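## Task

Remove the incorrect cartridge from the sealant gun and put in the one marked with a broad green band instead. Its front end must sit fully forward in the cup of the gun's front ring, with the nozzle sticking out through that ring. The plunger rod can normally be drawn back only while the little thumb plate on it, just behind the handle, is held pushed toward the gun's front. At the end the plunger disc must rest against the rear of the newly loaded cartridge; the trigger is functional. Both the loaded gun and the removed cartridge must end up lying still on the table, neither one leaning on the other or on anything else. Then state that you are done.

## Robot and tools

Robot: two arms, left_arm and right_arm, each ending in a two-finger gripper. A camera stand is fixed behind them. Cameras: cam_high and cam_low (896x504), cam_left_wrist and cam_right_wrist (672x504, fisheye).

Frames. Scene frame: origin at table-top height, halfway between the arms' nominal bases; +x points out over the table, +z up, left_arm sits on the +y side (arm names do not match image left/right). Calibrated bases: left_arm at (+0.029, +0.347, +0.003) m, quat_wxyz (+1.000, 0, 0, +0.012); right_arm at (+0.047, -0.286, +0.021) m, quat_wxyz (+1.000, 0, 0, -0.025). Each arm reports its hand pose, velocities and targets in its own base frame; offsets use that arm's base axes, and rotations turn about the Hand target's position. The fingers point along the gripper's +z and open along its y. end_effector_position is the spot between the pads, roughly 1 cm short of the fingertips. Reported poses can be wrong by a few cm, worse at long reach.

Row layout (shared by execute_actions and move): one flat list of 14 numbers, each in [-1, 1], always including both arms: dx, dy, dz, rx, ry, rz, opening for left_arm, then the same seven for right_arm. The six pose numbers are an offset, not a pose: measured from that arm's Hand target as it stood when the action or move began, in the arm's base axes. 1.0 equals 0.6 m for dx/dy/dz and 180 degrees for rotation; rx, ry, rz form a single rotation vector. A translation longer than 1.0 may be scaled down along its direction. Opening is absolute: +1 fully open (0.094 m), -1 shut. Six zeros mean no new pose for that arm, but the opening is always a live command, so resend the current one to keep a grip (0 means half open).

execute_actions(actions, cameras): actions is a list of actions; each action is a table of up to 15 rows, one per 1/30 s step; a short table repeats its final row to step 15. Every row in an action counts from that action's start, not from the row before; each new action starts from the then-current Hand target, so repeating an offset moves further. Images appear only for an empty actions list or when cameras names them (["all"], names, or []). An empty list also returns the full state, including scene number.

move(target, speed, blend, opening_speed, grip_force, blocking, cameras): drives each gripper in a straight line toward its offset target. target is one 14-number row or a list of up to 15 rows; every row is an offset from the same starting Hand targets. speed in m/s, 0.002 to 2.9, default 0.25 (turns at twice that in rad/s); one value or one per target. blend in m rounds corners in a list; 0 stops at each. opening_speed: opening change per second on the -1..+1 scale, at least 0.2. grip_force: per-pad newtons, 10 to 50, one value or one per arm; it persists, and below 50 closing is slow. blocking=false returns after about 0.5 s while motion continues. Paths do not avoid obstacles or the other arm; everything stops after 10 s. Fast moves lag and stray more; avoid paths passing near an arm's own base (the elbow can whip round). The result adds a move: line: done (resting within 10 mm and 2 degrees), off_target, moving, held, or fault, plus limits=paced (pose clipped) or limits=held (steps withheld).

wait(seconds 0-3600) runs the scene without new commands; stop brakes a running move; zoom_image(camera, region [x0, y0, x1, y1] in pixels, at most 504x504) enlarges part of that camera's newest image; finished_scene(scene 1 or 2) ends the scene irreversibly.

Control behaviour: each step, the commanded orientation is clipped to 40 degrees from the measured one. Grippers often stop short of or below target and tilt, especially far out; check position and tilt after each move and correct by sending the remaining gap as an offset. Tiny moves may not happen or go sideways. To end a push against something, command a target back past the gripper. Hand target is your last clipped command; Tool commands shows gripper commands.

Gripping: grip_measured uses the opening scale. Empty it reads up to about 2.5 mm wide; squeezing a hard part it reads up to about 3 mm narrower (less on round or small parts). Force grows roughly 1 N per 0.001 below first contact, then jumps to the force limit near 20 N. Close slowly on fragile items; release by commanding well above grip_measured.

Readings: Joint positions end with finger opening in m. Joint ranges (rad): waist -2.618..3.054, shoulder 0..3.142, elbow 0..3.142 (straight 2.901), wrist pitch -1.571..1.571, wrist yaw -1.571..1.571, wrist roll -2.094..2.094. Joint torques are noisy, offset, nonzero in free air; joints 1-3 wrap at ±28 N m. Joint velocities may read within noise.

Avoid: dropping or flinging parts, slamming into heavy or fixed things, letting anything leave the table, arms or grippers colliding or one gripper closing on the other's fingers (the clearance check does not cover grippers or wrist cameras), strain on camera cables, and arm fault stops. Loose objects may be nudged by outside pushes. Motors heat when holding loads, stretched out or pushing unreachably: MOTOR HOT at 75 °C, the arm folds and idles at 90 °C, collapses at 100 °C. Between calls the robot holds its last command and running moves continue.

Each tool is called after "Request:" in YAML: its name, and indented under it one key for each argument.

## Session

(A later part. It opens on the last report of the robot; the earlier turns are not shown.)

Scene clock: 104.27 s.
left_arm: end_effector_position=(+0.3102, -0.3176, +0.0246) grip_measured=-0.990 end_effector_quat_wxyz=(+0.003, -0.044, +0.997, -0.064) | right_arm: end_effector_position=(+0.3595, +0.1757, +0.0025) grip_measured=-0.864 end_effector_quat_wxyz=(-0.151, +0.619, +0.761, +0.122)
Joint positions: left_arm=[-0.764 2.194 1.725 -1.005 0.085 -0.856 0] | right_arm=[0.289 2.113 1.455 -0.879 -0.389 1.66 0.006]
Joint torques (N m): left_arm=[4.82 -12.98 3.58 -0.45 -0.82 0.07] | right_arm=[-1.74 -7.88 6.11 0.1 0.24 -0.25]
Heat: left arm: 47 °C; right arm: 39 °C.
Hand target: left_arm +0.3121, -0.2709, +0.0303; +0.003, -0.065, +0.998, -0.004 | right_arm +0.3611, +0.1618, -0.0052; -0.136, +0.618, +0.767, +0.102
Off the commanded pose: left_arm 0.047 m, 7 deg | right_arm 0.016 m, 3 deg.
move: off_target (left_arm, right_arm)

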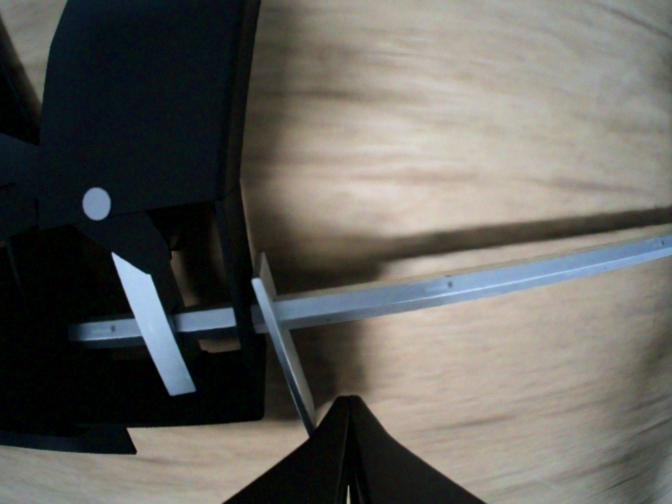

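Request:
move:
  target:
    - [0,-0.07,0,0,0,0,-1,0,0,0,0,0,0,-0.7]
  speed: 0.15
  cameras: ["cam_left_wrist"]

Request:
zoom_image:
  camera: "cam_left_wrist"
  region: [0, 130, 400, 430]

Request:
move:
  target:
    - [0.008,0.04,0,0,0,0,-1,0,0,0,0,0,0,-0.7]
  speed: 0.1
  cameras: ["cam_left_wrist"]

Request:
zoom_image:
  camera: "cam_left_wrist"
  region: [0, 130, 400, 430]

Scene clock: 127.63 s.
left_arm: end_effector_position=(+0.3118, -0.3144, +0.0341) grip_measured=-0.990 end_effector_quat_wxyz=(+0.004, -0.059, +0.998, -0.021) | right_arm: end_effector_position=(+0.3588, +0.1752, +0.0026) grip_measured=-0.702 end_effector_quat_wxyz=(-0.151, +0.613, +0.765, +0.123)
Joint positions: left_arm=[-0.781 2.244 1.852 -1.143 0.022 -0.899 0] | right_arm=[0.287 2.113 1.455 -0.883 -0.391 1.644 0.014]
Joint torques (N m): left_arm=[-0.29 -8.39 7.9 0.17 -0.26 -0.16] | right_arm=[-1.55 -8.01 6.08 0.1 0.25 -0.03]
Motor temperatures (°C): left_arm=[31 53 37 31 28 30 28] | right_arm=[33 41 37 32 28 28 33]
Heat: left arm: 53 °C; right arm: 41 °C.
Hand target: left_arm +0.3123, -0.3128, +0.0302; +0.003, -0.065, +0.998, -0.004 | right_arm +0.3611, +0.1618, -0.0052; -0.136, +0.618, +0.767, +0.102
Off the commanded pose: left_arm 0.004 m, 2 deg | right_arm 0.016 m, 3 deg.
move: done

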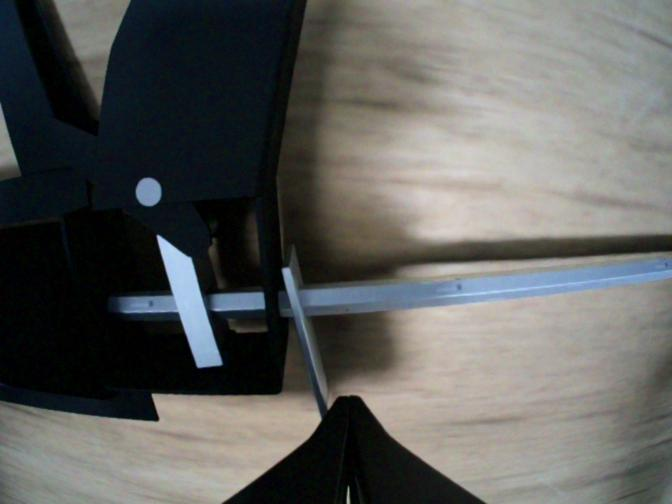

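Scaled by 1.260 from the camera's image (finer frame: 960x720).

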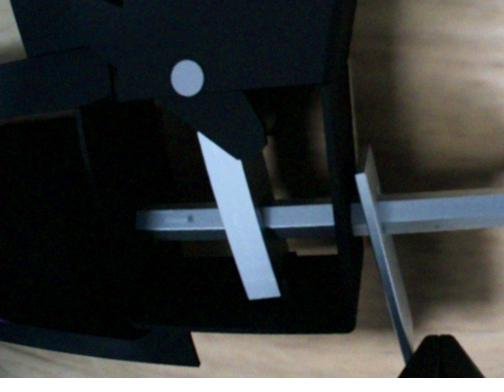

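Scene clock: 128.50 s.
left_arm: end_effector_position=(+0.3144, -0.3138, +0.0261) grip_measured=-0.990 end_effector_quat_wxyz=(+0.001, -0.057, +0.998, -0.031) | right_arm: end_effector_position=(+0.3590, +0.1748, +0.0024) grip_measured=-0.702 end_effector_quat_wxyz=(-0.150, +0.613, +0.766, +0.122)
Joint positions: left_arm=[-0.768 2.244 1.819 -1.099 0.041 -0.884 0] | right_arm=[0.287 2.113 1.455 -0.883 -0.389 1.644 0.014]
Joint torques (N m): left_arm=[3.12 -12.6 3.77 0.06 -0.44 0.11] | right_arm=[-1.48 -8.05 6.2 0.1 0.25 -0.04]
Heat: left arm: 53 °C; right arm: 41 °C.
Hand target: left_arm +0.3170, -0.2889, +0.0302; +0.003, -0.065, +0.998, -0.004 | right_arm +0.3611, +0.1619, -0.0052; -0.136, +0.618, +0.768, +0.102
Off the commanded pose: left_arm 0.025 m, 3 deg | right_arm 0.015 m, 3 deg.
move: off_target (left_arm)

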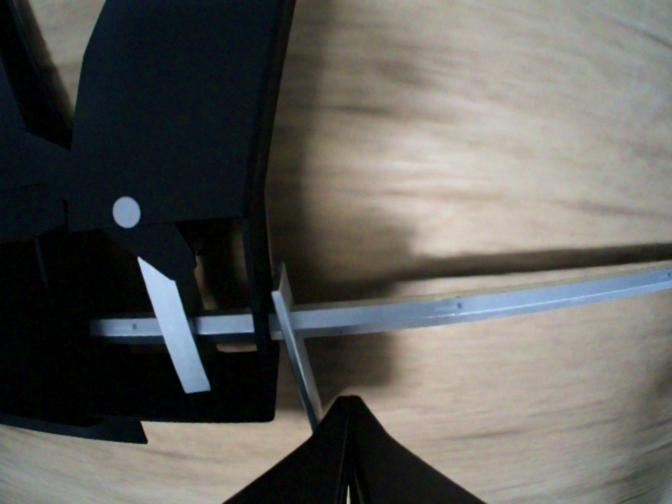

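Scaled by 1.260 from the camera's image (finer frame: 960x720).

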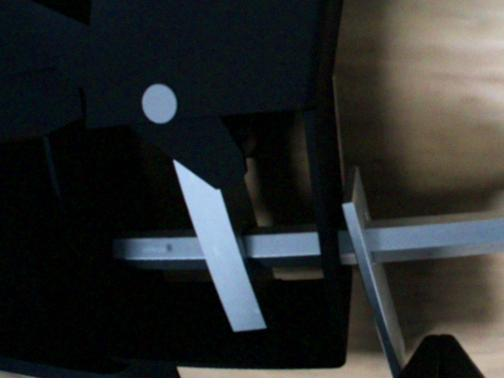

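Request:
move:
  target:
    - [0,-0.06,0,0,0,0,-1,0,0,0,0,0,0,-0.7]
    - [0,-0.04,0.08,0,0,0.03,-0.45,0,0,0,0,0,0,-0.7]
    - [0.03,-0.015,0.08,0,0,0.03,-0.45,0,0,0,0,0,0,-0.7]
  speed: 0.25
  cameras: ["cam_left_wrist"]

Request:
zoom_image:
  camera: "cam_left_wrist"
  region: [100, 204, 500, 504]

Scene clock: 147.60 s.
left_arm: end_effector_position=(+0.3299, -0.2968, +0.0670) grip_measured=-0.452 end_effector_quat_wxyz=(-0.010, -0.119, +0.993, +0.001) | right_arm: end_effector_position=(+0.3590, +0.1746, +0.0024) grip_measured=-0.702 end_effector_quat_wxyz=(-0.150, +0.613, +0.766, +0.122)
Joint positions: left_arm=[-0.727 2.297 2.074 -1.362 0.014 -0.965 0.026] | right_arm=[0.287 2.113 1.455 -0.883 -0.388 1.644 0.014]
Joint torques (N m): left_arm=[0.35 -11.48 8.03 0.21 -0.22 0.11] | right_arm=[-1.7 -7.92 6.08 0.12 0.24 -0.07]
Heat: left arm: 53 °C; right arm: 42 °C.
Hand target: left_arm +0.3350, -0.2979, +0.0782; +0.003, -0.112, +0.994, -0.003 | right_arm +0.3611, +0.1618, -0.0052; -0.136, +0.618, +0.768, +0.102
Off the commanded pose: left_arm 0.012 m, 2 deg | right_arm 0.015 m, 3 deg.
move: off_target (left_arm); target 2's new opening was sent with left_arm's hand 0.020 m and 3 deg from that target

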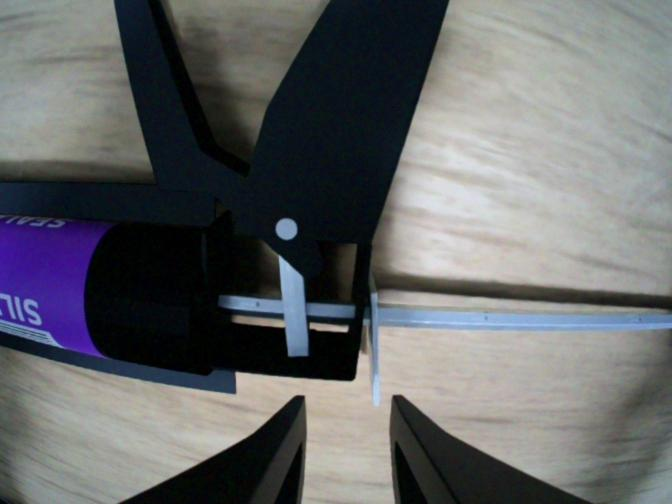

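Scaled by 1.260 from the camera's image (finer frame: 960x720).

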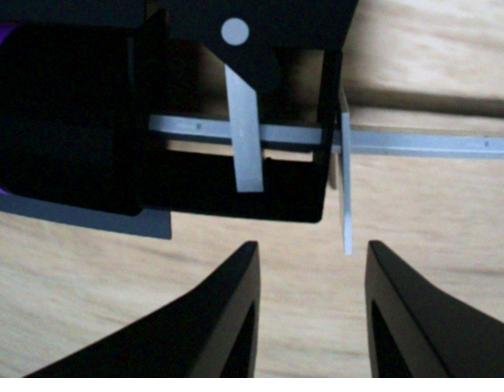

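Request:
move:
  target:
    - [0,-0.015,0,0,0,0,-0.45,0,0,0,0,0,0,-0.7]
    - [0,-0.015,-0.045,0,0,0,-0.45,0,0,0,0,0,0,-0.7]
  speed: 0.1
  cameras: ["cam_left_wrist"]

Request:
zoom_image:
  camera: "cam_left_wrist"
  region: [100, 204, 500, 504]

Scene clock: 155.00 s.
left_arm: end_effector_position=(+0.3349, -0.3060, +0.0634) grip_measured=-0.452 end_effector_quat_wxyz=(+0.003, -0.115, +0.993, -0.014) | right_arm: end_effector_position=(+0.3590, +0.1746, +0.0024) grip_measured=-0.702 end_effector_quat_wxyz=(-0.150, +0.613, +0.766, +0.122)
Joint positions: left_arm=[-0.735 2.297 2.059 -1.308 0.014 -0.965 0.026] | right_arm=[0.287 2.113 1.455 -0.883 -0.388 1.644 0.014]
Joint torques (N m): left_arm=[-0.35 -8.96 4.86 0.63 -0.22 -0.03] | right_arm=[-1.57 -7.95 6.11 0.12 0.27 -0.04]
Heat: left arm: 51 °C; right arm: 42 °C.
Hand target: left_arm +0.3350, -0.3069, +0.0512; +0.003, -0.112, +0.994, -0.003 | right_arm +0.3611, +0.1618, -0.0052; -0.136, +0.618, +0.768, +0.102
Off the commanded pose: left_arm 0.012 m, 1 deg | right_arm 0.015 m, 3 deg.
move: off_target (left_arm)

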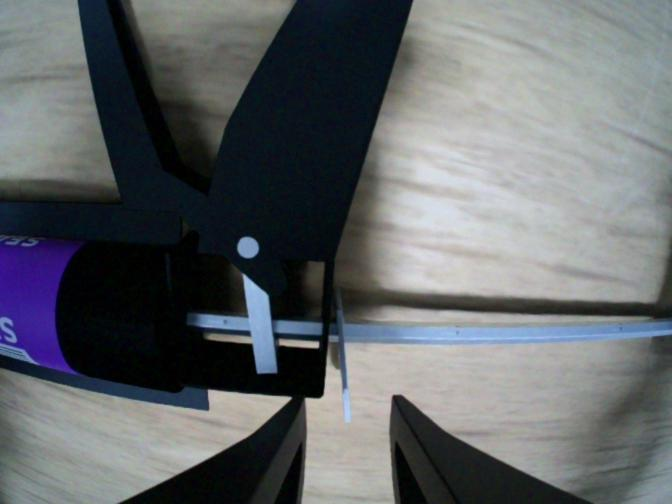

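Scaled by 1.260 from the camera's image (finer frame: 960x720).

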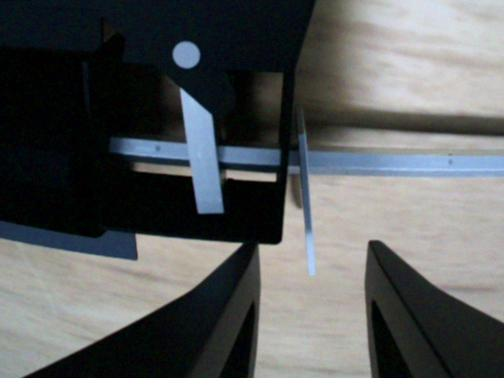

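Request:
move:
  target: [0,0,-0.035,0,0,0,-0.45,0,0,0,0,0,0,-0.7]
  speed: 0.1
  cameras: ["cam_left_wrist"]

Request:
zoom_image:
  camera: "cam_left_wrist"
  region: [100, 204, 500, 504]

Scene clock: 157.83 s.
left_arm: end_effector_position=(+0.3330, -0.3043, +0.0479) grip_measured=-0.452 end_effector_quat_wxyz=(+0.000, -0.115, +0.993, -0.010) | right_arm: end_effector_position=(+0.3616, +0.1674, +0.0006) grip_measured=-0.702 end_effector_quat_wxyz=(-0.139, +0.618, +0.765, +0.115)
Joint positions: left_arm=[-0.735 2.297 1.998 -1.256 0.014 -0.965 0.026] | right_arm=[0.279 2.113 1.455 -0.883 -0.36 1.642 0.014]
Joint torques (N m): left_arm=[-0.42 -8.5 3.9 0.87 -0.2 -0.01] | right_arm=[-0.77 -7.99 6.05 0.14 -0.04 -0.03]
Heat: left arm: 51 °C; right arm: 43 °C.
Hand target: left_arm +0.3349, -0.3068, +0.0302; +0.003, -0.112, +0.994, -0.003 | right_arm +0.3611, +0.1619, -0.0052; -0.136, +0.618, +0.768, +0.102
Off the commanded pose: left_arm 0.018 m, 1 deg | right_arm 0.008 m, 1 deg.
move: off_target (left_arm)

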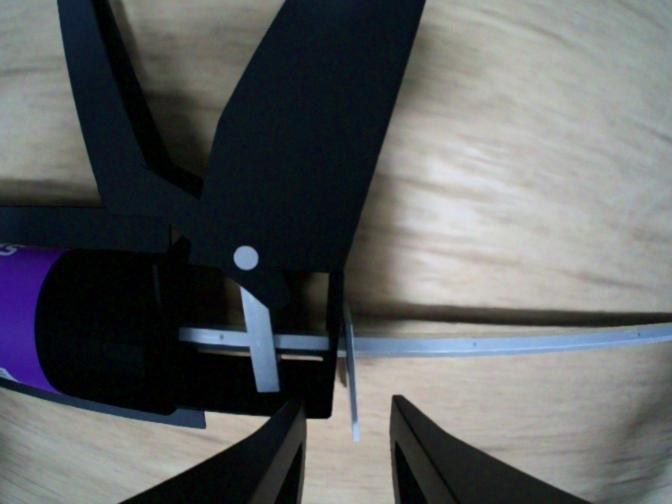

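Scaled by 1.260 from the camera's image (finer frame: 960x720).

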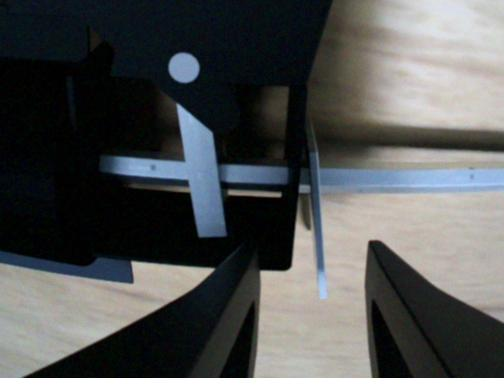

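Request:
move:
  target:
    - [0.010,-0.005,0,0,0,0,-0.45,0,0,0,0,0,0,-0.7]
    - [0.010,-0.005,-0.022,0,0,0,-0.45,0,0,0,0,0,0,-0.7]
    - [0.010,-0.005,-0.022,0,0,0,-0.62,0,0,0,0,0,0,-0.7]
  speed: 0.1
  cameras: ["cam_left_wrist","cam_low"]

Request:
zoom_image:
  camera: "cam_left_wrist"
  region: [100, 204, 500, 504]

Scene clock: 161.90 s.
left_arm: end_effector_position=(+0.3361, -0.3064, +0.0473) grip_measured=-0.618 end_effector_quat_wxyz=(+0.004, -0.115, +0.993, -0.013) | right_arm: end_effector_position=(+0.3616, +0.1672, +0.0005) grip_measured=-0.702 end_effector_quat_wxyz=(-0.138, +0.618, +0.765, +0.114)
Joint positions: left_arm=[-0.735 2.304 2.007 -1.248 0.011 -0.965 0.018] | right_arm=[0.279 2.113 1.455 -0.883 -0.36 1.642 0.014]
Joint torques (N m): left_arm=[-0.01 -6.5 3.6 1.1 -0.18 0.01] | right_arm=[-0.59 -7.92 6.13 0.14 0 -0.06]
Heat: left arm: 50 °C; right arm: 43 °C.
Hand target: left_arm +0.3410, -0.3098, +0.0170; +0.003, -0.112, +0.994, -0.003 | right_arm +0.3611, +0.1619, -0.0052; -0.136, +0.618, +0.768, +0.102
Off the commanded pose: left_arm 0.031 m, 1 deg | right_arm 0.008 m, 1 deg.
move: off_target (left_arm); target 3's new opening was sent with left_arm's hand 0.032 m and 1 deg from that target
Images, in order (width x height): cam_low 896x504, cam_left_wrist 672x504.

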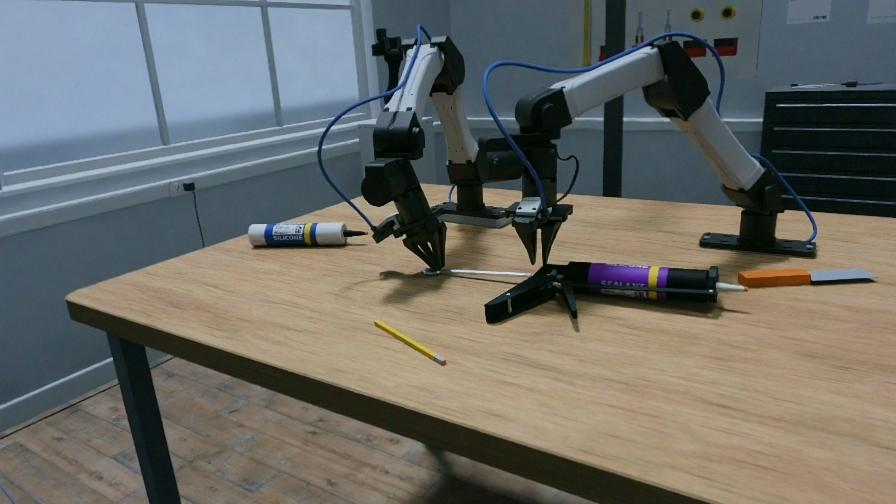

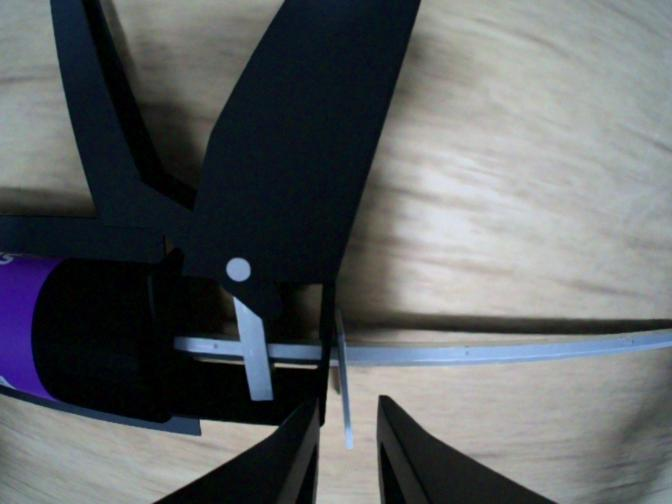

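Scaled by 1.260 from the camera's image (finer frame: 960x720).

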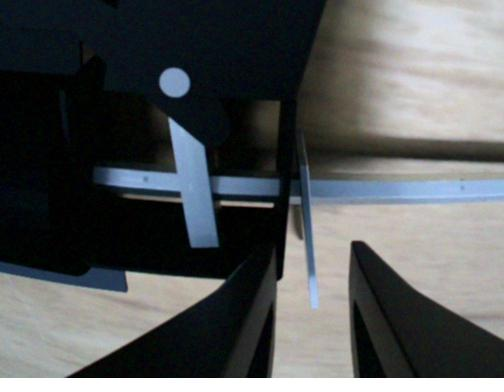

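Request:
move:
  target:
    - [0.0,0.0,0.06,0,0,0,-0.57,0,0,0,0,0,0,-0.7]
    - [0.012,0.005,0.06,0,0,0,-0.57,0,0,0,0,0,0,-0.7]
    - [0.012,0.005,0.005,0,0,0,-0.57,0,0,0,0,0,0,-0.7]
  speed: 0.1
  cameras: ["cam_left_wrist"]

Request:
zoom_image:
  camera: "cam_left_wrist"
  region: [100, 204, 500, 504]

Scene clock: 168.60 s.
left_arm: end_effector_position=(+0.3427, -0.3091, +0.0463) grip_measured=-0.572 end_effector_quat_wxyz=(+0.003, -0.115, +0.993, -0.012) | right_arm: end_effector_position=(+0.3615, +0.1672, +0.0005) grip_measured=-0.702 end_effector_quat_wxyz=(-0.138, +0.618, +0.765, +0.114)
Joint positions: left_arm=[-0.73 2.341 2.067 -1.274 0.011 -0.96 0.02] | right_arm=[0.279 2.113 1.455 -0.884 -0.359 1.642 0.014]
Joint torques (N m): left_arm=[1.05 -8.21 2.4 1.1 -0.17 0.11] | right_arm=[-0.65 -7.83 6.15 0.14 -0.01 -0.02]
Motor temperatures (°C): left_arm=[31 48 38 31 27 30 28] | right_arm=[33 43 37 32 28 28 32]
Heat: left arm: 48 °C; right arm: 43 °C.
Hand target: left_arm +0.3482, -0.3068, +0.0201; +0.003, -0.112, +0.994, -0.003 | right_arm +0.3610, +0.1619, -0.0052; -0.136, +0.618, +0.768, +0.102
Off the commanded pose: left_arm 0.027 m, 1 deg | right_arm 0.008 m, 1 deg.
move: off_target (left_arm)

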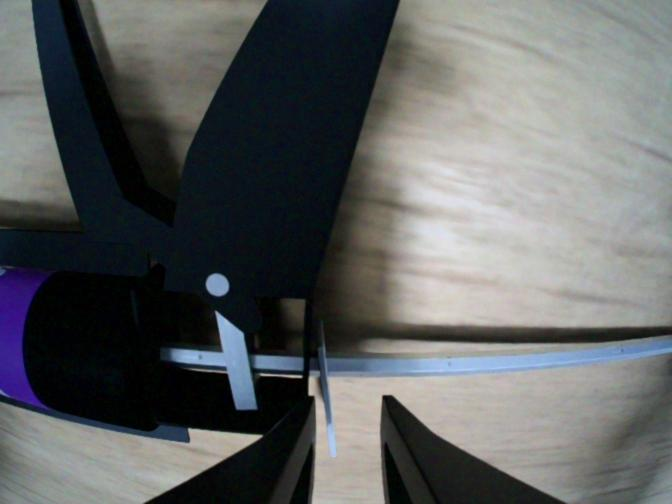

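Scaled by 1.260 from the camera's image (finer frame: 960x720).

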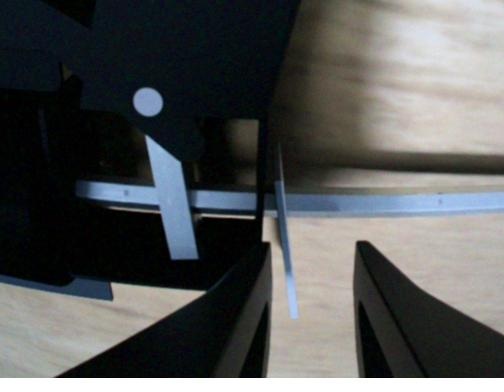

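Request:
move:
  target:
    - [0.0,0.0,0.06,0,0,0,-0.57,0,0,0,0,0,0,-0.7]
    - [0.0,0.014,0.06,0,0,0,-0.5,0,0,0,0,0,0,-0.7]
    - [0.0,0.014,0.0,0,0,0,-0.5,0,0,0,0,0,0,-0.7]
  speed: 0.1
  cameras: ["cam_left_wrist"]

Request:
zoom_image:
  camera: "cam_left_wrist"
  region: [100, 204, 500, 504]

Scene clock: 174.43 s.
left_arm: end_effector_position=(+0.3427, -0.2992, +0.0352) grip_measured=-0.502 end_effector_quat_wxyz=(-0.003, -0.115, +0.993, -0.003) | right_arm: end_effector_position=(+0.3614, +0.1671, +0.0005) grip_measured=-0.702 end_effector_quat_wxyz=(-0.138, +0.618, +0.766, +0.114)
Joint positions: left_arm=[-0.714 2.339 2.018 -1.25 0.008 -0.945 0.023] | right_arm=[0.279 2.113 1.455 -0.884 -0.359 1.642 0.014]
Joint torques (N m): left_arm=[0.91 -9.77 2.99 0.99 -0.15 0.1] | right_arm=[-0.8 -7.88 6.01 0.13 0 -0.05]
Heat: left arm: 48 °C; right arm: 43 °C.
Hand target: left_arm +0.3482, -0.2986, +0.0201; +0.003, -0.112, +0.994, -0.004 | right_arm +0.3610, +0.1619, -0.0052; -0.136, +0.618, +0.768, +0.102
Off the commanded pose: left_arm 0.016 m, 1 deg | right_arm 0.008 m, 1 deg.
move: off_target (left_arm)

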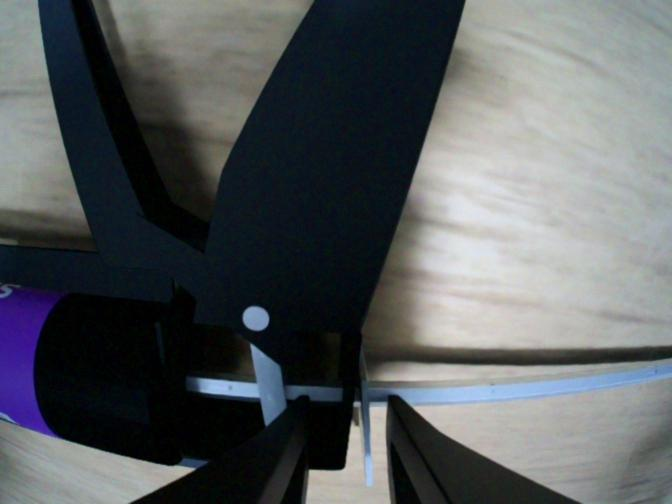

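Scaled by 1.260 from the camera's image (finer frame: 960x720).

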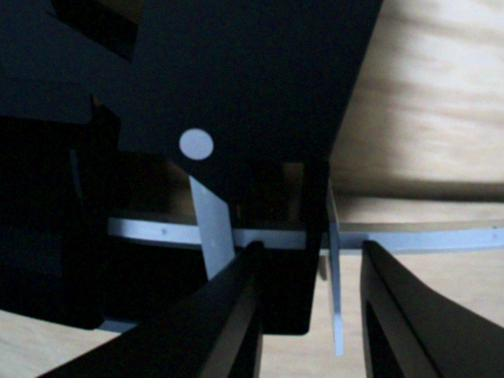

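Request:
move:
  target: [0,0,0,0,0,0,-0.95,0,0,0,0,0,0,-1]
  opening_speed: 0.6
  cameras: ["cam_left_wrist","cam_right_wrist"]

Request:
zoom_image:
  camera: "cam_left_wrist"
  region: [100, 204, 500, 504]

Scene clock: 178.70 s.
left_arm: end_effector_position=(+0.3451, -0.2998, +0.0348) grip_measured=-0.908 end_effector_quat_wxyz=(+0.003, -0.103, +0.995, -0.004) | right_arm: end_effector_position=(+0.3614, +0.1671, +0.0005) grip_measured=-0.988 end_effector_quat_wxyz=(-0.138, +0.618, +0.766, +0.114)
Joint positions: left_arm=[-0.714 2.338 2.016 -1.239 0.002 -0.921 0.004] | right_arm=[0.279 2.113 1.455 -0.884 -0.359 1.642 0.001]
Joint torques (N m): left_arm=[0.83 -9.8 3.1 0.9 -0.1 -0.12] | right_arm=[-0.66 -7.97 6.12 0.14 0.01 -0.05]
Heat: left arm: 47 °C; right arm: 43 °C.
Hand target: left_arm +0.3482, -0.2985, +0.0201; +0.003, -0.112, +0.994, -0.003 | right_arm +0.3610, +0.1619, -0.0052; -0.136, +0.618, +0.768, +0.102
Off the commanded pose: left_arm 0.015 m, 1 deg | right_arm 0.008 m, 1 deg.
move: done

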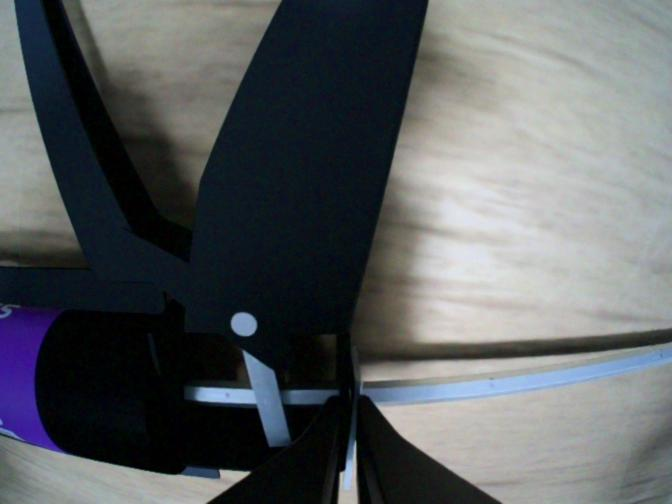

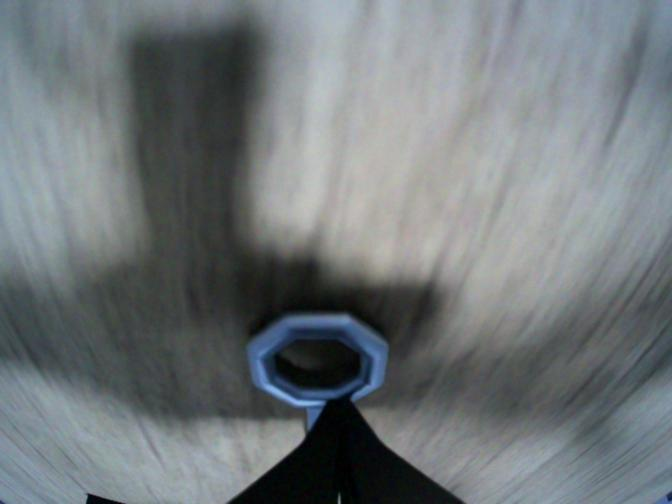

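Scaled by 1.260 from the camera's image (finer frame: 960x720).

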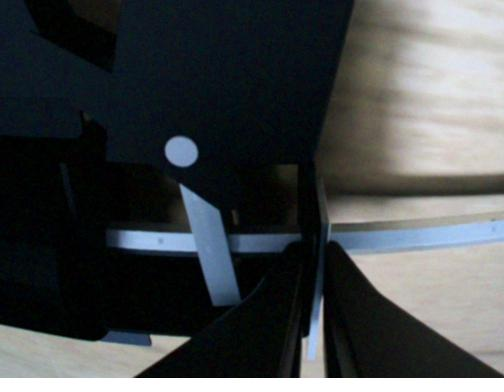

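Request:
move:
  target:
    - [0,0,0,0,0,0,-0.95,0,0,0.06,0,0,0,-0.4]
    - [0,0,0,0,0,0,-0.95,0.01,0,0.06,0,0,0,-0.4]
    - [0,0,0,0,0,0,-0.95,0.01,0.003,0.0,0,0,0,-0.4]
    - [0,0,0,0,0,0,-0.95,0.01,0.003,0.0,0,0,0,-1]
  speed: 0.15
  cameras: ["cam_left_wrist","cam_right_wrist"]

Scene clock: 184.80 s.
left_arm: end_effector_position=(+0.3454, -0.2999, +0.0348) grip_measured=-0.909 end_effector_quat_wxyz=(+0.003, -0.103, +0.995, -0.005) | right_arm: end_effector_position=(+0.3659, +0.1670, +0.0056) grip_measured=-0.987 end_effector_quat_wxyz=(-0.140, +0.619, +0.765, +0.111)
Joint positions: left_arm=[-0.714 2.338 2.016 -1.237 0.002 -0.92 0.004] | right_arm=[0.276 2.127 1.499 -0.923 -0.359 1.639 0.001]
Joint torques (N m): left_arm=[0.87 -9.78 3.1 0.9 -0.08 -0.13] | right_arm=[-0.44 -7.36 5.16 0.39 -0.04 0.03]
Heat: left arm: 47 °C; right arm: 43 °C.
Hand target: left_arm +0.3482, -0.2985, +0.0201; +0.003, -0.112, +0.994, -0.003 | right_arm +0.3671, +0.1636, -0.0052; -0.136, +0.618, +0.767, +0.102
Off the commanded pose: left_arm 0.015 m, 1 deg | right_arm 0.011 m, 1 deg.
move: off_target (right_arm); target 4's new opening was sent with right_arm's hand 0.011 m and 1 deg from that target

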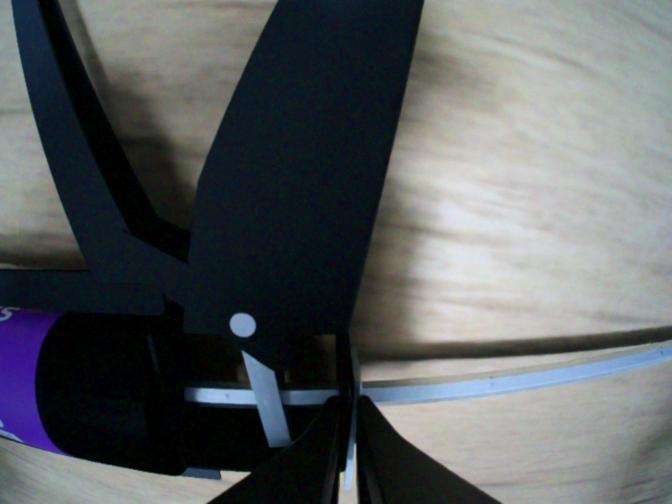

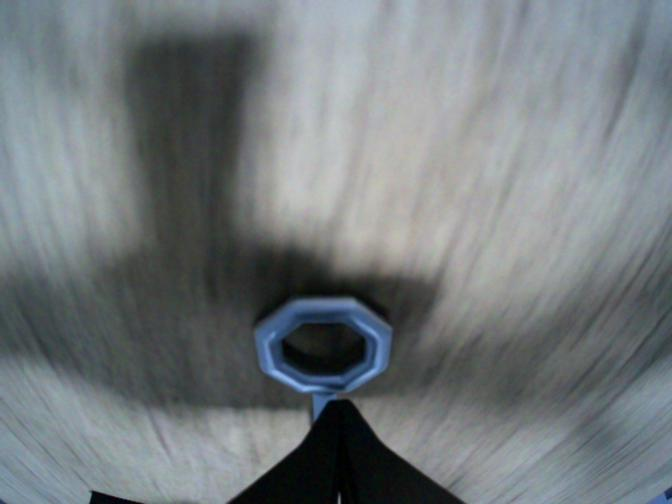

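Request:
move:
  target:
    - [0,0,0.02,0,0,0,-0.95,0,0,0.05,0,0,0,-0.4]
  speed: 0.15
  cameras: ["cam_low","cam_left_wrist","cam_right_wrist"]

Request:
zoom_image:
  camera: "cam_low"
  region: [380, 220, 780, 340]

Scene clock: 188.97 s.
left_arm: end_effector_position=(+0.3455, -0.3000, +0.0352) grip_measured=-0.909 end_effector_quat_wxyz=(+0.003, -0.103, +0.995, -0.005) | right_arm: end_effector_position=(+0.3606, +0.1655, +0.0137) grip_measured=-0.402 end_effector_quat_wxyz=(-0.151, +0.621, +0.763, +0.096)
Joint positions: left_arm=[-0.714 2.338 2.018 -1.239 0.002 -0.92 0.004] | right_arm=[0.276 2.127 1.534 -0.995 -0.359 1.639 0.028]
Joint torques (N m): left_arm=[0.83 -10.19 5.89 0.45 -0.09 -0.13] | right_arm=[-0.44 -10.58 7.82 0.02 0.02 -0.01]
Heat: left arm: 47 °C; right arm: 43 °C.
Hand target: left_arm +0.3482, -0.2985, +0.0320; +0.003, -0.112, +0.994, -0.003 | right_arm +0.3672, +0.1636, +0.0248; -0.136, +0.618, +0.767, +0.102
Off the commanded pose: left_arm 0.004 m, 1 deg | right_arm 0.013 m, 2 deg.
move: off_target (right_arm)

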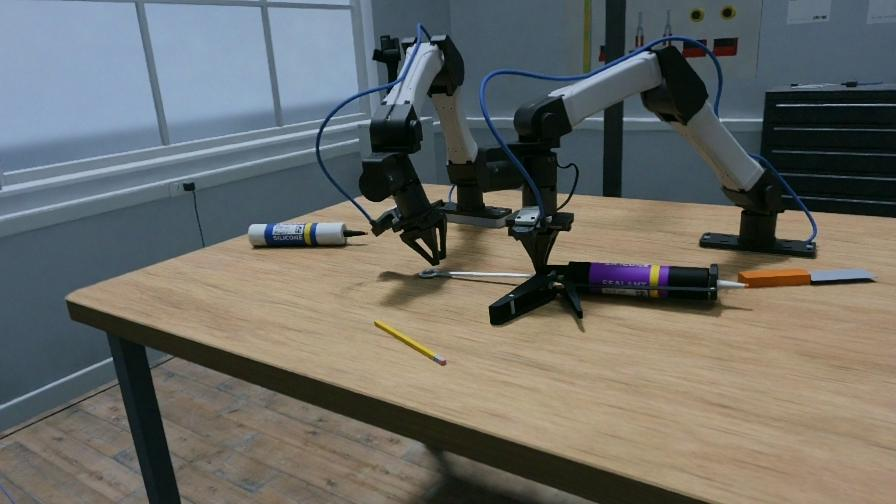

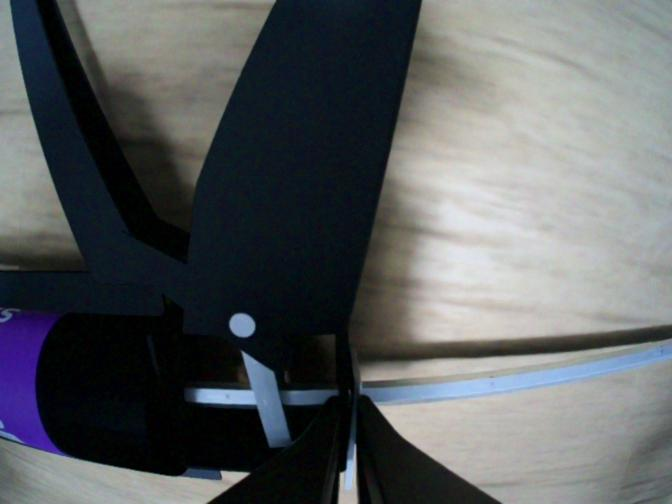

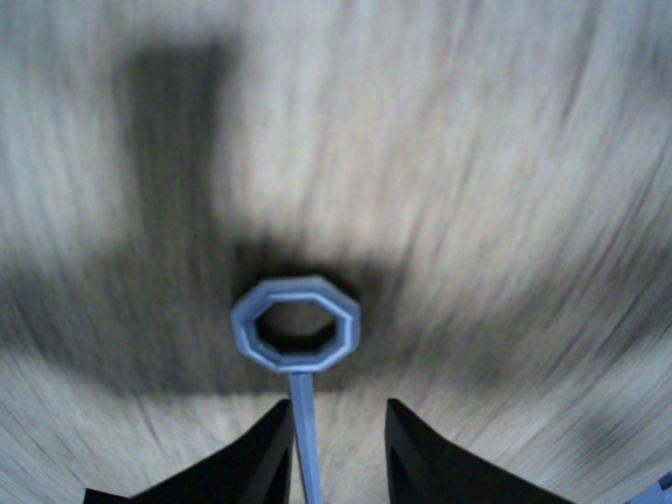

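Scaled by 1.260 from the camera's image (finer frame: 1280x720).

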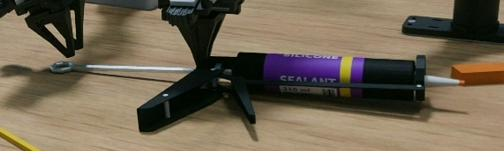

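Request:
move:
  target:
    - [0,0,0,0,0,0,-0.95,0.014,0,0.0,0,0,0,-0.3]
    - [0,0,0,0,0,0,-0.95,0.014,0,-0.07,0,0,0,-0.3]
  speed: 0.1
  cameras: ["cam_right_wrist"]

Scene clock: 194.60 s.
left_arm: end_effector_position=(+0.3455, -0.3000, +0.0352) grip_measured=-0.909 end_effector_quat_wxyz=(+0.003, -0.103, +0.995, -0.005) | right_arm: end_effector_position=(+0.3733, +0.1692, -0.0054) grip_measured=-0.302 end_effector_quat_wxyz=(-0.141, +0.617, +0.766, +0.110)
Joint positions: left_arm=[-0.714 2.338 2.018 -1.239 0.002 -0.92 0.004] | right_arm=[0.276 2.173 1.526 -0.907 -0.359 1.635 0.033]
Joint torques (N m): left_arm=[0.9 -10.28 5.87 0.47 -0.08 -0.12] | right_arm=[-0.92 -7.49 5.16 0.4 -0.02 -0.02]
Heat: left arm: 47 °C; right arm: 42 °C.
Hand target: left_arm +0.3482, -0.2985, +0.0320; +0.003, -0.112, +0.994, -0.003 | right_arm +0.3756, +0.1636, -0.0172; -0.136, +0.618, +0.768, +0.102
Off the commanded pose: left_arm 0.004 m, 1 deg | right_arm 0.013 m, 1 deg.
move: off_target (right_arm)

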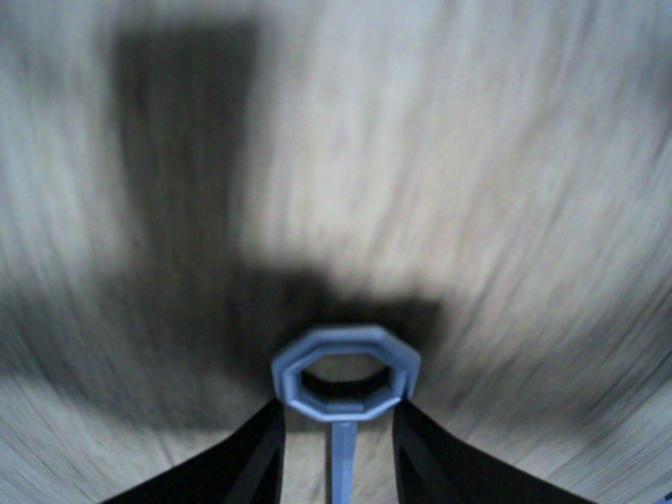

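Request:
move:
  target:
    - [0,0,0,0,0,0,-0.95,-0.003,0.016,0.0,0,0,0,-0.3]
    - [0,0,0,0,0,0,-0.95,-0.003,0.016,0,0,0,0,-1]
  speed: 0.1
  cameras: ["cam_right_wrist"]

Scene clock: 197.63 s.
left_arm: end_effector_position=(+0.3461, -0.2998, +0.0354) grip_measured=-0.909 end_effector_quat_wxyz=(+0.004, -0.103, +0.995, -0.005) | right_arm: end_effector_position=(+0.3729, +0.1773, -0.0048) grip_measured=-0.875 end_effector_quat_wxyz=(-0.143, +0.611, +0.770, +0.117)
Joint positions: left_arm=[-0.714 2.338 2.018 -1.238 0.001 -0.92 0.004] | right_arm=[0.291 2.173 1.526 -0.895 -0.369 1.637 0.006]
Joint torques (N m): left_arm=[0.81 -10.26 5.82 0.46 -0.08 -0.13] | right_arm=[-0.08 -7.57 5.38 0.42 0.06 0.22]
Heat: left arm: 47 °C; right arm: 42 °C.
Hand target: left_arm +0.3482, -0.2985, +0.0321; +0.003, -0.112, +0.994, -0.003 | right_arm +0.3738, +0.1733, -0.0172; -0.136, +0.618, +0.768, +0.102
Off the commanded pose: left_arm 0.004 m, 1 deg | right_arm 0.013 m, 2 deg.
move: off_target (right_arm); target 2's new opening was sent with right_arm's hand 0.012 m and 1 deg from that target

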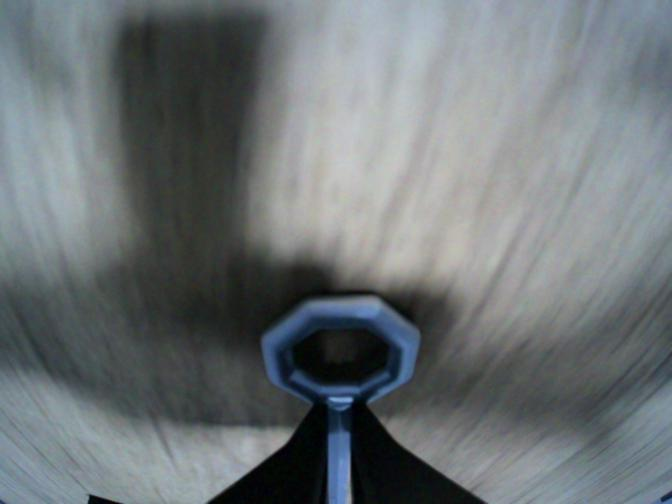

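Request:
move:
  target:
    - [0,0,0,0,0,0,-0.95,0.001,0.0,0.02,0,0,0,-1]
    - [0,0,0,0,0,0,-0.95,0.026,-0.079,0.02,0,0,0,-1]
  speed: 0.06
  cameras: ["cam_left_wrist","cam_low"]

Scene clock: 202.70 s.
left_arm: end_effector_position=(+0.3509, -0.3168, +0.0373) grip_measured=-0.910 end_effector_quat_wxyz=(+0.008, -0.101, +0.994, -0.042) | right_arm: end_effector_position=(+0.3785, +0.1538, +0.0016) grip_measured=-0.875 end_effector_quat_wxyz=(-0.162, +0.605, +0.769, +0.126)
Joint positions: left_arm=[-0.718 2.338 2.022 -1.183 0.045 -0.921 0.004] | right_arm=[0.214 2.183 1.558 -0.959 -0.413 1.544 0.006]
Joint torques (N m): left_arm=[1.22 -10.4 5.65 0 -0.49 -0.11] | right_arm=[-4.53 -8.02 7.91 -0.1 0.47 -0.12]
Heat: left arm: 47 °C; right arm: 42 °C.
Hand target: left_arm +0.3483, -0.2985, +0.0321; +0.003, -0.112, +0.994, -0.004 | right_arm +0.3893, +0.1259, -0.0052; -0.136, +0.618, +0.768, +0.102
Off the commanded pose: left_arm 0.019 m, 5 deg | right_arm 0.031 m, 4 deg.
move: off_target (right_arm)
Images, in order (width x height): cam_low 896x504, cam_left_wrist 672x504.

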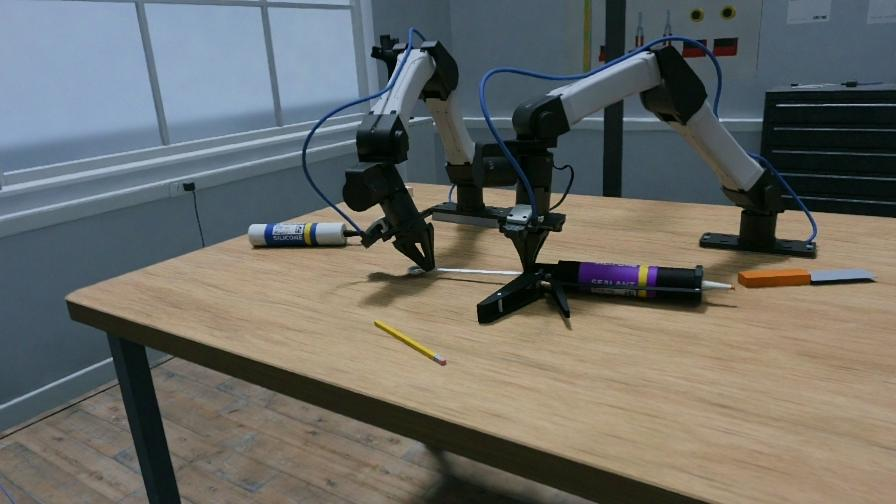

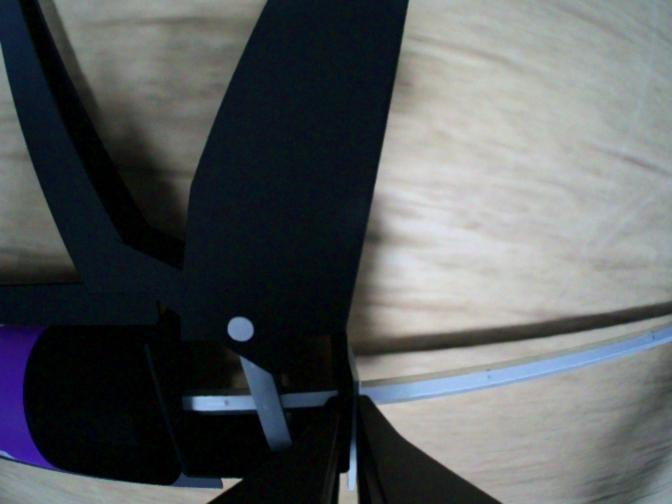

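Request:
move:
  target:
    - [-0.006,0.04,0,0,0,0,-1,0.02,-0.06,0,0,0,0,-1]
  speed: 0.06
  cameras: ["cam_left_wrist","cam_right_wrist"]

Request:
zoom_image:
  camera: "cam_left_wrist"
  region: [100, 204, 500, 504]

Scene clock: 208.97 s.
left_arm: end_effector_position=(+0.3537, -0.3297, +0.0389) grip_measured=-0.910 end_effector_quat_wxyz=(+0.020, -0.097, +0.991, -0.088) | right_arm: end_effector_position=(+0.3831, +0.1368, +0.0074) grip_measured=-0.876 end_effector_quat_wxyz=(-0.194, +0.597, +0.765, +0.144)
Joint positions: left_arm=[-0.718 2.292 1.938 -1.061 0.09 -0.921 0.004] | right_arm=[0.143 2.213 1.608 -1.032 -0.484 1.451 0.006]
Joint torques (N m): left_arm=[4.37 -12.4 2.93 -0.63 -0.85 0.21] | right_arm=[-6.52 -8.29 8.42 0 1.09 -0.16]
Heat: left arm: 47 °C; right arm: 42 °C.
Hand target: left_arm +0.3447, -0.2744, +0.0321; +0.003, -0.112, +0.994, -0.004 | right_arm +0.4013, +0.0898, -0.0052; -0.136, +0.618, +0.767, +0.102
Off the commanded pose: left_arm 0.056 m, 10 deg | right_arm 0.052 m, 9 deg.
move: off_target (left_arm, right_arm)

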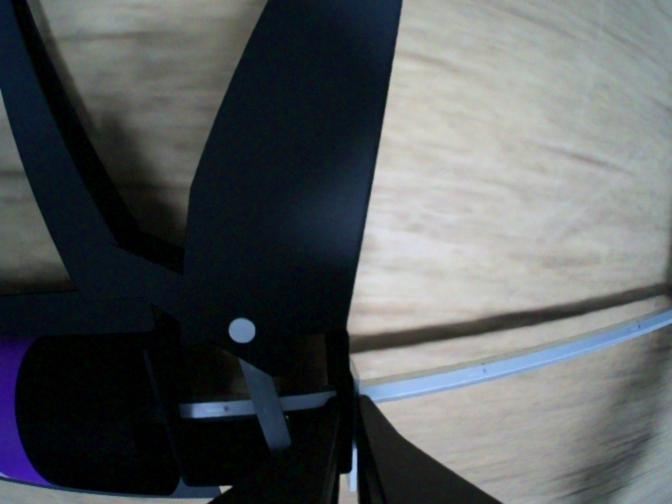

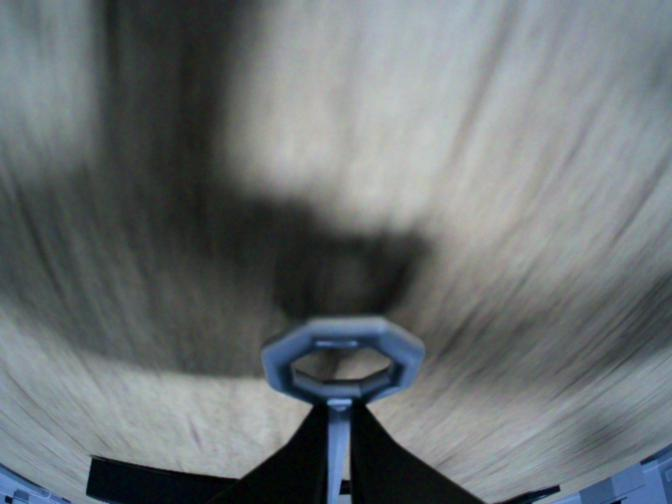

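Scaled by 1.260 from the camera's image (finer frame: 960x720).

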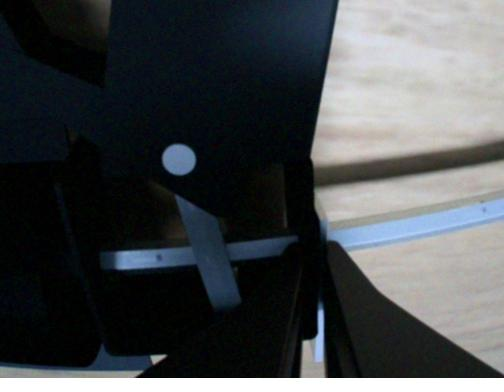

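Request:
move:
  target:
    - [0.012,-0.082,0.012,0,0,0,-0.9,-0.029,0.09,0.01,0,0,0,-1]
    - [0.012,-0.082,0.014,0,0,0,-0.7,-0.029,0.09,0.01,0,0,0,-1]
    - [0.012,-0.082,0.024,0,0,0,-0.7,-0.029,0.09,0.01,0,0,0,-1]
  speed: 0.08
  cameras: ["cam_left_wrist"]

Request:
zoom_image:
  camera: "cam_left_wrist"
  region: [170, 300, 440, 504]

Scene clock: 218.60 s.
left_arm: end_effector_position=(+0.3482, -0.3234, +0.0475) grip_measured=-0.702 end_effector_quat_wxyz=(-0.002, -0.106, +0.994, -0.010) | right_arm: end_effector_position=(+0.3789, +0.1459, -0.0038) grip_measured=-0.877 end_effector_quat_wxyz=(-0.160, +0.615, +0.765, +0.101)
Joint positions: left_arm=[-0.742 2.431 2.229 -1.357 0.017 -0.956 0.014] | right_arm=[0.209 2.213 1.594 -1.001 -0.377 1.554 0.006]
Joint torques (N m): left_arm=[0.14 -9.91 8.09 0.29 -0.24 -0.12] | right_arm=[0.44 -11.51 4.68 0.32 0.13 0.27]
Heat: left arm: 49 °C; right arm: 43 °C.
Hand target: left_arm +0.3518, -0.3236, +0.0464; +0.003, -0.112, +0.994, -0.003 | right_arm +0.3840, +0.1439, +0.0009; -0.136, +0.618, +0.768, +0.102
Off the commanded pose: left_arm 0.004 m, 1 deg | right_arm 0.007 m, 3 deg.
move: off_target (right_arm); target 2's new opening was sent with left_arm's hand 0.006 m and 3 deg from that target

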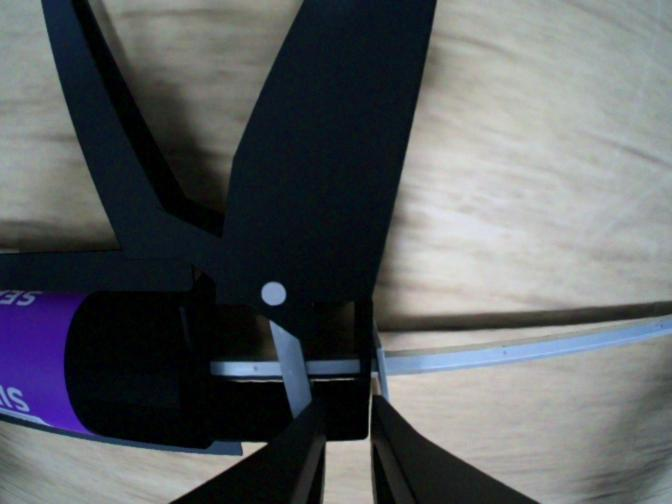

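Scaled by 1.867 from the camera's image (finer frame: 960x720).

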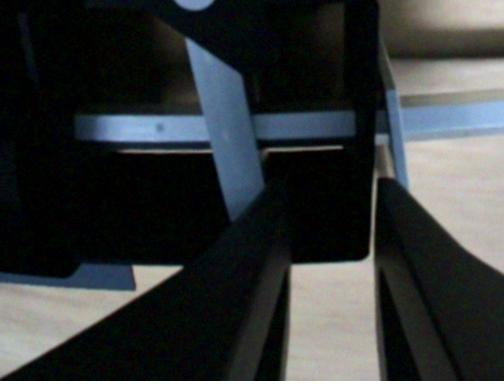

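Request:
move:
  target:
    - [0,0,0,0,0,0,-1,0,0,0.01,0,0,0,-1]
    - [0,0,0,0,0,0,-1,0.015,-0.045,0.01,0,0,0,-1]
  speed: 0.06
  cameras: ["cam_left_wrist"]

Request:
zoom_image:
  camera: "cam_left_wrist"
  region: [170, 300, 440, 504]

Scene clock: 223.00 s.
left_arm: end_effector_position=(+0.3496, -0.3293, +0.0494) grip_measured=-0.986 end_effector_quat_wxyz=(+0.002, -0.104, +0.994, -0.020) | right_arm: end_effector_position=(+0.3823, +0.1408, +0.0028) grip_measured=-0.877 end_effector_quat_wxyz=(-0.174, +0.610, +0.764, +0.119)
Joint positions: left_arm=[-0.747 2.431 2.236 -1.343 0.023 -0.956 0.001] | right_arm=[0.177 2.213 1.609 -1.021 -0.421 1.513 0.006]
Joint torques (N m): left_arm=[0.62 -9.92 7.57 0.19 -0.29 -0.11] | right_arm=[-3.15 -10.71 7.42 -0.08 0.53 -0.07]
Heat: left arm: 50 °C; right arm: 45 °C.
Hand target: left_arm +0.3518, -0.3238, +0.0465; +0.003, -0.112, +0.994, -0.004 | right_arm +0.3929, +0.1169, +0.0069; -0.136, +0.618, +0.768, +0.102
Off the commanded pose: left_arm 0.007 m, 2 deg | right_arm 0.027 m, 5 deg.
move: off_target (right_arm)

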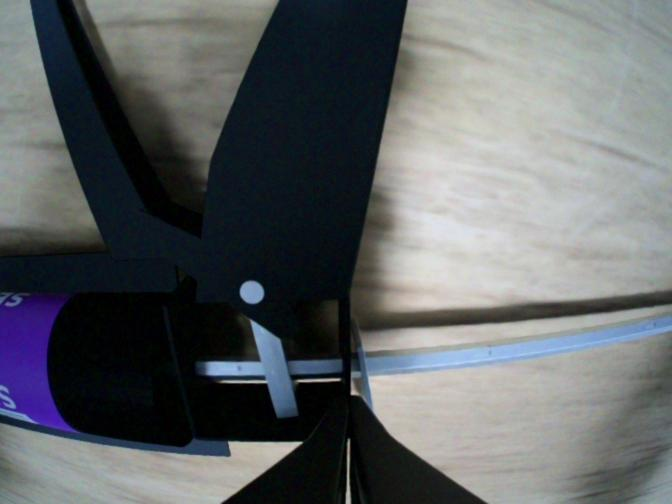

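Scaled by 1.867 from the camera's image (finer frame: 960x720).

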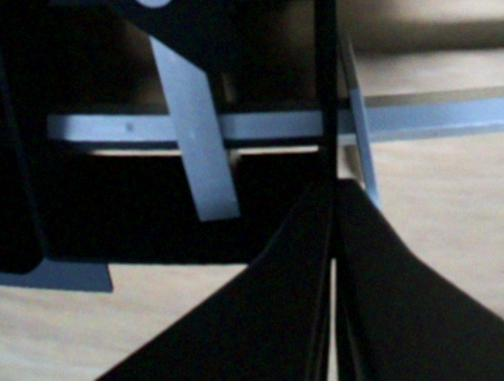

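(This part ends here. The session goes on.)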